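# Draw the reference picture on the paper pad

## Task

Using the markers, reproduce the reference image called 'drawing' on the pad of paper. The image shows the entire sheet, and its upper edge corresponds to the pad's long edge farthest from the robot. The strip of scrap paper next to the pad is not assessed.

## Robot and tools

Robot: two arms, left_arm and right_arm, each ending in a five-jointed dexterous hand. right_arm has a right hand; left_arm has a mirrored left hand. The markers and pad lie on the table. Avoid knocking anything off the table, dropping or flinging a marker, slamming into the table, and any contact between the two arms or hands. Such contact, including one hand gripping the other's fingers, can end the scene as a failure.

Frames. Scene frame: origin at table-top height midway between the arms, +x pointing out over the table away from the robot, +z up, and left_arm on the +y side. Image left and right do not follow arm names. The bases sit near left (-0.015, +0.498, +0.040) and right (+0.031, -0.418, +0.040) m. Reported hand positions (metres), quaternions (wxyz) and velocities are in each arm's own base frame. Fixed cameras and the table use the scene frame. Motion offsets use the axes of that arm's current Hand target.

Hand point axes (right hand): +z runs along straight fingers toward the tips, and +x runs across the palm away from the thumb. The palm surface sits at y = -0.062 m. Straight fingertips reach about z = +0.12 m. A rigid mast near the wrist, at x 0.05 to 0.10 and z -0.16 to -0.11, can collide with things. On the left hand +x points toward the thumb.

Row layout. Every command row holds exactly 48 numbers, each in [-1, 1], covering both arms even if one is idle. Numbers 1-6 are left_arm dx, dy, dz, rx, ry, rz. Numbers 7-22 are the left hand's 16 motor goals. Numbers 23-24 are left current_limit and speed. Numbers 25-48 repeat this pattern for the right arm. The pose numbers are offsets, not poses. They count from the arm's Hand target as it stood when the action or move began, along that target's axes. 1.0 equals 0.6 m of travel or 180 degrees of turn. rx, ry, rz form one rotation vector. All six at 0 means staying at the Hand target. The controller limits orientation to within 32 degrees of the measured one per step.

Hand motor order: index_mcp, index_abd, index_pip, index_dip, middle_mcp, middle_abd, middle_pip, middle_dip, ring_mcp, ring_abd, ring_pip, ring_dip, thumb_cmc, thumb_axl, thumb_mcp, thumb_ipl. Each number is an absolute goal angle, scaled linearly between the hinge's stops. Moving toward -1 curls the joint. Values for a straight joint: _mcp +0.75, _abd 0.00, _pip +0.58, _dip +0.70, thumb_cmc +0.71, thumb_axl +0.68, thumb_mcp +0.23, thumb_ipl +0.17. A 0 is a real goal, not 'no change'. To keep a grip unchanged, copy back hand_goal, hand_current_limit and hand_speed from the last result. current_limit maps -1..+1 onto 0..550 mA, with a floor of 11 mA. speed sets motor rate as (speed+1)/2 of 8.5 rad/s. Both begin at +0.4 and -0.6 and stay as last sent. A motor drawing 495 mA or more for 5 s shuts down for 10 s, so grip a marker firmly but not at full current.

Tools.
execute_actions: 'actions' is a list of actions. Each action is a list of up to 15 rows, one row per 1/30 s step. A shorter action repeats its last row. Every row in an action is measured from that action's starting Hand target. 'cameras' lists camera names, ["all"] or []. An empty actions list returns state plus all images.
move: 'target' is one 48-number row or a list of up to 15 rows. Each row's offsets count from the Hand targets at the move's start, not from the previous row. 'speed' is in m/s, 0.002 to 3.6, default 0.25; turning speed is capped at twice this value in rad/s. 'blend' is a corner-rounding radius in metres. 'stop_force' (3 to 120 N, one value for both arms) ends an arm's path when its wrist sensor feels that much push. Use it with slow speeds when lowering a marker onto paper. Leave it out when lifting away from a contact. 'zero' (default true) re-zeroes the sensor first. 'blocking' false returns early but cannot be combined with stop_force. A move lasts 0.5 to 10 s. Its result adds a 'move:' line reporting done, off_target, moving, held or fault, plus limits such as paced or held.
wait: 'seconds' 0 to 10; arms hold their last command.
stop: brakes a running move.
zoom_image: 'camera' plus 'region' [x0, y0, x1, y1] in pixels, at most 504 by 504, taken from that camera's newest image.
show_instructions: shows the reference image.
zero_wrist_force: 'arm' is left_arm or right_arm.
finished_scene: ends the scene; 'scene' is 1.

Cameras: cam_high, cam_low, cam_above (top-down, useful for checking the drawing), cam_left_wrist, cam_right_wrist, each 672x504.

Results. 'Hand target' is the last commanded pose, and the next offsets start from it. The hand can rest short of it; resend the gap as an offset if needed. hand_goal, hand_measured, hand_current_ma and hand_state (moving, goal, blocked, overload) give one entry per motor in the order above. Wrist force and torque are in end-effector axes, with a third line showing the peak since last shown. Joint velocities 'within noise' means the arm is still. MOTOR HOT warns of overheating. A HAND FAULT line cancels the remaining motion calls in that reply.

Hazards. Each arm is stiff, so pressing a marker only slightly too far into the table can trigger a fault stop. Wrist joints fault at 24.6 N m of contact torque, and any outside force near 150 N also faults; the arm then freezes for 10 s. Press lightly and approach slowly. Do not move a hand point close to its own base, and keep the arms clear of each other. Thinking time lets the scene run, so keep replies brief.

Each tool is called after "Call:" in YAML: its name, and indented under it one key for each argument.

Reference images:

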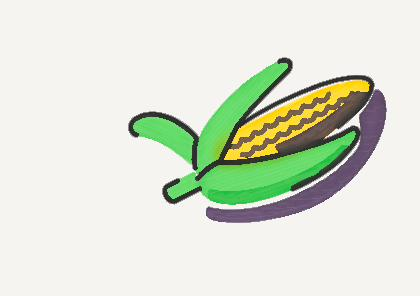

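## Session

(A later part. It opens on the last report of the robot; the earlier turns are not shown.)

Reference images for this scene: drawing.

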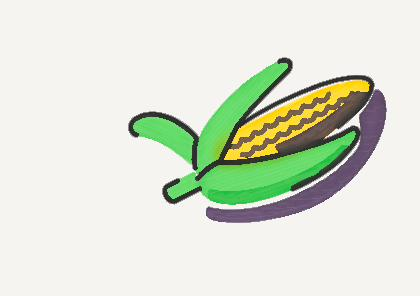

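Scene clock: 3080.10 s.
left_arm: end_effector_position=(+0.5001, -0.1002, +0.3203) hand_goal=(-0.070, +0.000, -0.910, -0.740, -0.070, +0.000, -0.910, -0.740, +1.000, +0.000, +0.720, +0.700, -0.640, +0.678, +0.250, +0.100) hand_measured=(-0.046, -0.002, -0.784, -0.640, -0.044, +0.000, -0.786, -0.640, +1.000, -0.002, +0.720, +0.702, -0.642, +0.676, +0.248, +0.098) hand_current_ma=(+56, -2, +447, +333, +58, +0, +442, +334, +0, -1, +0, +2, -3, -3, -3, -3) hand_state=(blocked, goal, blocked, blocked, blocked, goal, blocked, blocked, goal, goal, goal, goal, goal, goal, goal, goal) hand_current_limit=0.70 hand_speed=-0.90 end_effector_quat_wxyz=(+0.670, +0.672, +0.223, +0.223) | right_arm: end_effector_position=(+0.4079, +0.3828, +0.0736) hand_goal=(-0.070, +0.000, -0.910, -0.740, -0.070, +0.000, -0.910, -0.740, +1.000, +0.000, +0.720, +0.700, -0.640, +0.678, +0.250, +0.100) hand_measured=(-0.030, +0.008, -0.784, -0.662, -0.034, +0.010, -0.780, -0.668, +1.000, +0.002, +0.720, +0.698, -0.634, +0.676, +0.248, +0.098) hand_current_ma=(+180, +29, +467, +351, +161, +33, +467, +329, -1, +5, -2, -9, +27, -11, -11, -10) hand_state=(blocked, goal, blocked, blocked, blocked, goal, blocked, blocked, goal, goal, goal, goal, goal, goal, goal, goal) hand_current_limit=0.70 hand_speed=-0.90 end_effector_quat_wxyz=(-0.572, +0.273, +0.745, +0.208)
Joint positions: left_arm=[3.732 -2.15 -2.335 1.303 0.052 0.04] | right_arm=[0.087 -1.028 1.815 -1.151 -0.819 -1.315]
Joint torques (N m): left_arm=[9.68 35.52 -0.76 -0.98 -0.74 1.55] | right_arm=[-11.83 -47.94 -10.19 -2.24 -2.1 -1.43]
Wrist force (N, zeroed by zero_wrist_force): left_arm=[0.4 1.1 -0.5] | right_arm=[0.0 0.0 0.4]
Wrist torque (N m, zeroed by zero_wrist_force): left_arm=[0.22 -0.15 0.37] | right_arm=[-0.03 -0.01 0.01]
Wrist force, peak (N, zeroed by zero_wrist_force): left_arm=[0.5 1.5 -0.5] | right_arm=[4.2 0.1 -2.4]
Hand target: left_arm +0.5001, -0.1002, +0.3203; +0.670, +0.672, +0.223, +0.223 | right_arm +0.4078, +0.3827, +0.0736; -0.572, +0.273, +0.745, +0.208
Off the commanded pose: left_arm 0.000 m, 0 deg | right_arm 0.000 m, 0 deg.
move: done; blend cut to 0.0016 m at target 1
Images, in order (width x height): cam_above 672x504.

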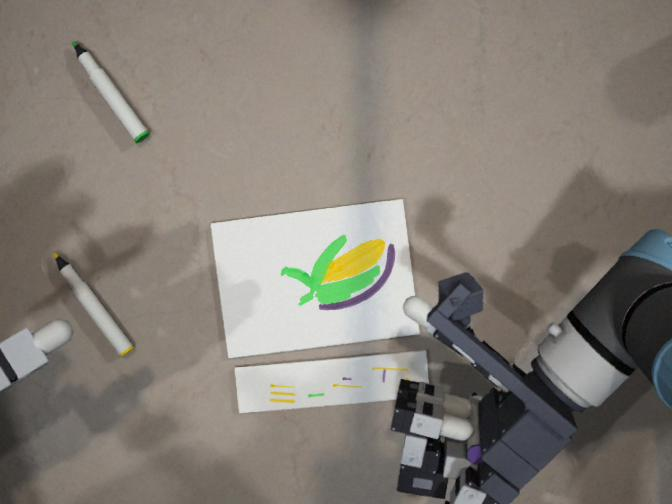

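Call:
move:
  target:
    - [0,0,0,0,0,0,-0.07,0,-0.91,-0.74,-0.07,0,-0.91,-0.74,1,0,0.72,0.7,-0.64,0.678,0.25,0.1,0.7,-0.9, -0.06273,0.28982,-0.08668,0,0,0,-0.07,0,-0.91,-0.74,-0.07,0,-0.91,-0.74,1,0,0.72,0.7,-0.64,0.678,0.25,0.1,0.7,-0.9]
    - [0,0,0,0,0,0,-0.07,0,-0.91,-0.74,-0.07,0,-0.91,-0.74,1,0,0.72,0.7,-0.64,0.678,0.25,0.1,0.7,-0.9, -0.07561,0.28982,-0.08323,0,0,0,-0.07,0,-0.91,-0.74,-0.07,0,-0.91,-0.74,1,0,0.72,0.7,-0.64,0.678,0.25,0.1,0.7,-0.9]
    - [0,0,0,0,0,0,-0.07,0,-0.91,-0.74,-0.07,0,-0.91,-0.74,1,0,0.72,0.7,-0.64,0.678,0.25,0.1,0.7,-0.9, -0.074,0.29413,-0.07718,0,0,0,-0.07,0,-0.91,-0.74,-0.07,0,-0.91,-0.74,1,0,0.72,0.7,-0.64,0.678,0.25,0.1,0.7,-0.9]
    - [0,0,0,0,0,0,-0.07,0,-0.91,-0.74,-0.07,0,-0.91,-0.74,1,0,0.72,0.7,-0.64,0.678,0.25,0.1,0.7,-0.9, -0.07156,0.29337,-0.06808,0,0,0,-0.07,0,-0.91,-0.74,-0.07,0,-0.91,-0.74,1,0,0.72,0.7,-0.64,0.678,0.25,0.1,0.7,-0.9]
    - [0,0,0,0,0,0,-0.07,0,-0.91,-0.74,-0.07,0,-0.91,-0.74,1,0,0.72,0.7,-0.64,0.678,0.25,0.1,0.7,-0.9, -0.06843,0.29462,-0.05638,0,0,0,-0.07,0,-0.91,-0.74,-0.07,0,-0.91,-0.74,1,0,0.72,0.7,-0.64,0.678,0.25,0.1,0.7,-0.9]
    - [0,0,0,0,0,0,-0.07,0,-0.91,-0.74,-0.07,0,-0.91,-0.74,1,0,0.72,0.7,-0.64,0.678,0.25,0.1,0.7,-0.9, -0.06506,0.29674,-0.04382,0,0,0,-0.07,0,-0.91,-0.74,-0.07,0,-0.91,-0.74,1,0,0.72,0.7,-0.64,0.678,0.25,0.1,0.7,-0.9]
    - [0,0,0,0,0,0,-0.07,0,-0.91,-0.74,-0.07,0,-0.91,-0.74,1,0,0.72,0.7,-0.64,0.678,0.25,0.1,0.7,-0.9, -0.06132,0.29736,-0.02987,0,0,0,-0.07,0,-0.91,-0.74,-0.07,0,-0.91,-0.74,1,0,0.72,0.7,-0.64,0.678,0.25,0.1,0.7,-0.9]
    - [0,0,0,0,0,0,-0.07,0,-0.91,-0.74,-0.07,0,-0.91,-0.74,1,0,0.72,0.7,-0.64,0.678,0.25,0.1,0.7,-0.9, -0.0581,0.30008,-0.01786,0,0,0,-0.07,0,-0.91,-0.74,-0.07,0,-0.91,-0.74,1,0,0.72,0.7,-0.64,0.678,0.25,0.1,0.7,-0.9]
    - [0,0,0,0,0,0,-0.07,0,-0.91,-0.74,-0.07,0,-0.91,-0.74,1,0,0.72,0.7,-0.64,0.678,0.25,0.1,0.7,-0.9, -0.0541,0.3057,-0.00295,0,0,0,-0.07,0,-0.91,-0.74,-0.07,0,-0.91,-0.74,1,0,0.72,0.7,-0.64,0.678,0.25,0.1,0.7,-0.9]
    - [0,0,0,0,0,0,-0.07,0,-0.91,-0.74,-0.07,0,-0.91,-0.74,1,0,0.72,0.7,-0.64,0.678,0.25,0.1,0.7,-0.9, -0.05505,0.29987,-0.00648,0,0,0,-0.07,0,-0.91,-0.74,-0.07,0,-0.91,-0.74,1,0,0.72,0.7,-0.64,0.678,0.25,0.1,0.7,-0.9]
    - [0,0,0,0,0,0,-0.07,0,-0.91,-0.74,-0.07,0,-0.91,-0.74,1,0,0.72,0.7,-0.64,0.678,0.25,0.1,0.7,-0.9, -0.05866,0.29276,-0.01998,0,0,0,-0.07,0,-0.91,-0.74,-0.07,0,-0.91,-0.74,1,0,0.72,0.7,-0.64,0.678,0.25,0.1,0.7,-0.9]
    - [0,0,0,0,0,0,-0.07,0,-0.91,-0.74,-0.07,0,-0.91,-0.74,1,0,0.72,0.7,-0.64,0.678,0.25,0.1,0.7,-0.9, -0.06282,0.28539,-0.03548,0,0,0,-0.07,0,-0.91,-0.74,-0.07,0,-0.91,-0.74,1,0,0.72,0.7,-0.64,0.678,0.25,0.1,0.7,-0.9]
    - [0,0,0,0,0,0,-0.07,0,-0.91,-0.74,-0.07,0,-0.91,-0.74,1,0,0.72,0.7,-0.64,0.678,0.25,0.1,0.7,-0.9, -0.0665,0.2827,-0.04919,0,0,0,-0.07,0,-0.91,-0.74,-0.07,0,-0.91,-0.74,1,0,0.72,0.7,-0.64,0.678,0.25,0.1,0.7,-0.9]
    - [0,0,0,0,0,0,-0.07,0,-0.91,-0.74,-0.07,0,-0.91,-0.74,1,0,0.72,0.7,-0.64,0.678,0.25,0.1,0.7,-0.9, -0.06978,0.28204,-0.06145,0,0,0,-0.07,0,-0.91,-0.74,-0.07,0,-0.91,-0.74,1,0,0.72,0.7,-0.64,0.678,0.25,0.1,0.7,-0.9]
    - [0,0,0,0,0,0,-0.07,0,-0.91,-0.74,-0.07,0,-0.91,-0.74,1,0,0.72,0.7,-0.64,0.678,0.25,0.1,0.7,-0.9, -0.07222,0.28281,-0.07054,0,0,0,-0.07,0,-0.91,-0.74,-0.07,0,-0.91,-0.74,1,0,0.72,0.7,-0.64,0.678,0.25,0.1,0.7,-0.9]
  speed: [0.15,0.02,0.05,0.05,0.05,0.05,0.05,0.05,0.05,0.05,0.05,0.05,0.05,0.05,0.05]
  blend: [0.002,0.001,0.002,0.002,0.002,0.002,0.002,0.002,0.001,0.001,0.002,0.002,0.002,0.002,0]

Call:
move:
  target:
    - [0,0,0,0,0,0,-0.07,0,-0.91,-0.74,-0.07,0,-0.91,-0.74,1,0,0.72,0.7,-0.64,0.678,0.25,0.1,0.7,-0.9, -0.00242,0.00311,-0.00906,0,0,0,-0.07,0,-0.91,-0.74,-0.07,0,-0.91,-0.74,1,0,0.72,0.7,-0.64,0.678,0.25,0.1,0.7,-0.9]
    - [0,0,0,0,0,0,-0.07,0,-0.91,-0.74,-0.07,0,-0.91,-0.74,1,0,0.72,0.7,-0.64,0.678,0.25,0.1,0.7,-0.9, -0.00179,0.00779,-0.0067,0,0,0,-0.07,0,-0.91,-0.74,-0.07,0,-0.91,-0.74,1,0,0.72,0.7,-0.64,0.678,0.25,0.1,0.7,-0.9]
    - [0,0,0,0,0,0,-0.07,0,-0.91,-0.74,-0.07,0,-0.91,-0.74,1,0,0.72,0.7,-0.64,0.678,0.25,0.1,0.7,-0.9, 0.00073,0.0079,0.00269,0,0,0,-0.07,0,-0.91,-0.74,-0.07,0,-0.91,-0.74,1,0,0.72,0.7,-0.64,0.678,0.25,0.1,0.7,-0.9]
    - [0,0,0,0,0,0,-0.07,0,-0.91,-0.74,-0.07,0,-0.91,-0.74,1,0,0.72,0.7,-0.64,0.678,0.25,0.1,0.7,-0.9, 0.00393,0.00768,0.01465,0,0,0,-0.07,0,-0.91,-0.74,-0.07,0,-0.91,-0.74,1,0,0.72,0.7,-0.64,0.678,0.25,0.1,0.7,-0.9]
    - [0,0,0,0,0,0,-0.07,0,-0.91,-0.74,-0.07,0,-0.91,-0.74,1,0,0.72,0.7,-0.64,0.678,0.25,0.1,0.7,-0.9, 0.0076,0.00978,0.02835,0,0,0,-0.07,0,-0.91,-0.74,-0.07,0,-0.91,-0.74,1,0,0.72,0.7,-0.64,0.678,0.25,0.1,0.7,-0.9]
    - [0,0,0,0,0,0,-0.07,0,-0.91,-0.74,-0.07,0,-0.91,-0.74,1,0,0.72,0.7,-0.64,0.678,0.25,0.1,0.7,-0.9, 0.01166,0.01273,0.04349,0,0,0,-0.07,0,-0.91,-0.74,-0.07,0,-0.91,-0.74,1,0,0.72,0.7,-0.64,0.678,0.25,0.1,0.7,-0.9]
    - [0,0,0,0,0,0,-0.07,0,-0.91,-0.74,-0.07,0,-0.91,-0.74,1,0,0.72,0.7,-0.64,0.678,0.25,0.1,0.7,-0.9, 0.01142,0.00892,0.04258,0,0,0,-0.07,0,-0.91,-0.74,-0.07,0,-0.91,-0.74,1,0,0.72,0.7,-0.64,0.678,0.25,0.1,0.7,-0.9]
    - [0,0,0,0,0,0,-0.07,0,-0.91,-0.74,-0.07,0,-0.91,-0.74,1,0,0.72,0.7,-0.64,0.678,0.25,0.1,0.7,-0.9, 0.00842,0.0053,0.0314,0,0,0,-0.07,0,-0.91,-0.74,-0.07,0,-0.91,-0.74,1,0,0.72,0.7,-0.64,0.678,0.25,0.1,0.7,-0.9]
    - [0,0,0,0,0,0,-0.07,0,-0.91,-0.74,-0.07,0,-0.91,-0.74,1,0,0.72,0.7,-0.64,0.678,0.25,0.1,0.7,-0.9, 0.00498,0.00348,0.01856,0,0,0,-0.07,0,-0.91,-0.74,-0.07,0,-0.91,-0.74,1,0,0.72,0.7,-0.64,0.678,0.25,0.1,0.7,-0.9]
    - [0,0,0,0,0,0,-0.07,0,-0.91,-0.74,-0.07,0,-0.91,-0.74,1,0,0.72,0.7,-0.64,0.678,0.25,0.1,0.7,-0.9, 0.00178,0.0037,0.0066,0,0,0,-0.07,0,-0.91,-0.74,-0.07,0,-0.91,-0.74,1,0,0.72,0.7,-0.64,0.678,0.25,0.1,0.7,-0.9]
    - [0,0,0,0,0,0,-0.07,0,-0.91,-0.74,-0.07,0,-0.91,-0.74,1,0,0.72,0.7,-0.64,0.678,0.25,0.1,0.7,-0.9, -0.00112,0.0045,-0.00419,0,0,0,-0.07,0,-0.91,-0.74,-0.07,0,-0.91,-0.74,1,0,0.72,0.7,-0.64,0.678,0.25,0.1,0.7,-0.9]
    - [0,0,0,0,0,0,-0.07,0,-0.91,-0.74,-0.07,0,-0.91,-0.74,1,0,0.72,0.7,-0.64,0.678,0.25,0.1,0.7,-0.9, 0.01176,0.0045,-0.00764,0,0,0,-0.07,0,-0.91,-0.74,-0.07,0,-0.91,-0.74,1,0,0.72,0.7,-0.64,0.678,0.25,0.1,0.7,-0.9]
    - [0,0,0,0,0,0,-0.07,0,-0.91,-0.74,-0.07,0,-0.91,-0.74,1,0,0.72,0.7,-0.64,0.678,0.25,0.1,0.7,-0.9, 0.07222,-0.28281,0.07054,0,0,0,-0.07,0,-0.91,-0.74,-0.07,0,-0.91,-0.74,1,0,0.72,0.7,-0.64,0.678,0.25,0.1,0.7,-0.9]
  speed: [0.05,0.05,0.05,0.05,0.05,0.05,0.05,0.05,0.05,0.05,0.05,0.06,0.2]
  blend: [0.001,0.001,0.002,0.002,0.002,0.001,0.001,0.002,0.002,0.002,0.001,0.003,0]
  cameras: ["cam_above"]

Call:
zoom_image:
  camera: "cam_above"
  region: [270, 220, 420, 340]

Scene clock: 3154.23 s.
left_arm: end_effector_position=(+0.5001, -0.1002, +0.3203) hand_goal=(-0.070, +0.000, -0.910, -0.740, -0.070, +0.000, -0.910, -0.740, +1.000, +0.000, +0.720, +0.700, -0.640, +0.678, +0.250, +0.100) hand_measured=(-0.046, -0.002, -0.784, -0.640, -0.044, +0.000, -0.786, -0.640, +1.000, -0.002, +0.720, +0.702, -0.642, +0.676, +0.248, +0.098) hand_current_ma=(+56, -2, +447, +333, +58, +0, +442, +334, +0, -1, +0, +2, -3, -3, -3, -3) hand_state=(blocked, goal, blocked, blocked, blocked, goal, blocked, blocked, goal, goal, goal, goal, goal, goal, goal, goal) hand_current_limit=0.70 hand_speed=-0.90 end_effector_quat_wxyz=(+0.670, +0.672, +0.223, +0.223) | right_arm: end_effector_position=(+0.5569, +0.4789, +0.0424) hand_goal=(-0.070, +0.000, -0.910, -0.740, -0.070, +0.000, -0.910, -0.740, +1.000, +0.000, +0.720, +0.700, -0.640, +0.678, +0.250, +0.100) hand_measured=(-0.030, +0.008, -0.784, -0.662, -0.034, +0.010, -0.780, -0.668, +1.000, +0.002, +0.720, +0.698, -0.634, +0.676, +0.248, +0.098) hand_current_ma=(+180, +29, +467, +351, +161, +33, +467, +328, -1, +5, -2, -9, +27, -11, -11, -10) hand_state=(blocked, goal, blocked, blocked, blocked, goal, blocked, blocked, goal, goal, goal, goal, goal, goal, goal, goal) hand_current_limit=0.70 hand_speed=-0.90 end_effector_quat_wxyz=(-0.572, +0.273, +0.745, +0.208)
Joint positions: left_arm=[3.732 -2.15 -2.335 1.303 0.052 0.04] | right_arm=[0.205 -0.658 1.213 -0.966 -0.709 -1.25]
Joint torques (N m): left_arm=[9.6 35.32 0.59 -0.98 -0.7 1.51] | right_arm=[-12.12 -44.94 -25.23 2.18 -2.33 -1.49]
Wrist force (N, zeroed by zero_wrist_force): left_arm=[0.3 1.3 -0.5] | right_arm=[3.8 -0.2 0.5]
Wrist torque (N m, zeroed by zero_wrist_force): left_arm=[0.24 -0.12 0.35] | right_arm=[-0.06 -0.15 0.29]
Wrist force, peak (N, zeroed by zero_wrist_force): left_arm=[0.4 1.5 -0.6] | right_arm=[5.5 0.6 0.2]
Hand target: left_arm +0.5001, -0.1002, +0.3203; +0.670, +0.672, +0.223, +0.223 | right_arm +0.5570, +0.4789, +0.0424; -0.572, +0.273, +0.745, +0.208
Off the commanded pose: left_arm 0.000 m, 0 deg | right_arm 0.000 m, 0 deg.
move: done

Scene clock: 3157.33 s.
left_arm: end_effector_position=(+0.5001, -0.1002, +0.3203) hand_goal=(-0.070, +0.000, -0.910, -0.740, -0.070, +0.000, -0.910, -0.740, +1.000, +0.000, +0.720, +0.700, -0.640, +0.678, +0.250, +0.100) hand_measured=(-0.046, -0.002, -0.784, -0.640, -0.044, +0.000, -0.786, -0.640, +1.000, -0.002, +0.720, +0.702, -0.642, +0.676, +0.248, +0.098) hand_current_ma=(+56, -2, +447, +333, +58, +0, +442, +334, +0, -1, +0, +2, -3, -3, -3, -3) hand_state=(blocked, goal, blocked, blocked, blocked, goal, blocked, blocked, goal, goal, goal, goal, goal, goal, goal, goal) hand_current_limit=0.70 hand_speed=-0.90 end_effector_quat_wxyz=(+0.670, +0.672, +0.223, +0.223) | right_arm: end_effector_position=(+0.4079, +0.3827, +0.0736) hand_goal=(-0.070, +0.000, -0.910, -0.740, -0.070, +0.000, -0.910, -0.740, +1.000, +0.000, +0.720, +0.700, -0.640, +0.678, +0.250, +0.100) hand_measured=(-0.030, +0.008, -0.784, -0.664, -0.034, +0.010, -0.780, -0.668, +1.000, +0.002, +0.720, +0.698, -0.634, +0.676, +0.248, +0.098) hand_current_ma=(+180, +30, +468, +348, +161, +34, +467, +324, -1, +5, -2, -9, +27, -11, -11, -10) hand_state=(blocked, goal, blocked, blocked, blocked, goal, blocked, blocked, goal, goal, goal, goal, goal, goal, goal, goal) hand_current_limit=0.70 hand_speed=-0.90 end_effector_quat_wxyz=(-0.572, +0.273, +0.745, +0.208)
Joint positions: left_arm=[3.732 -2.15 -2.335 1.303 0.052 0.04] | right_arm=[0.087 -1.028 1.815 -1.151 -0.819 -1.315]
Joint torques (N m): left_arm=[9.9 35.32 0.32 -1.06 -0.89 1.53] | right_arm=[-11.67 -45.93 -8.02 -2.48 -2.17 -1.46]
Wrist force (N, zeroed by zero_wrist_force): left_arm=[0.3 1.2 -0.6] | right_arm=[0.0 -0.1 0.5]
Wrist torque (N m, zeroed by zero_wrist_force): left_arm=[0.24 -0.14 0.36] | right_arm=[-0.05 0.00 0.01]
Wrist force, peak (N, zeroed by zero_wrist_force): left_arm=[0.3 1.4 -0.9] | right_arm=[4.3 -0.1 -2.2]
Hand target: left_arm +0.5001, -0.1002, +0.3203; +0.670, +0.672, +0.223, +0.223 | right_arm +0.4078, +0.3827, +0.0736; -0.572, +0.273, +0.745, +0.208
Off the commanded pose: left_arm 0.000 m, 0 deg | right_arm 0.000 m, 0 deg.
move: done
Images, in order (width x height): cam_above 672x504.

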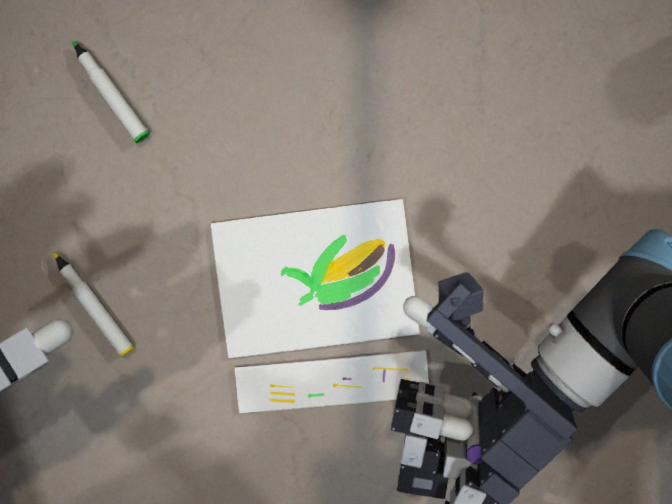

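Scaled by 3.360.

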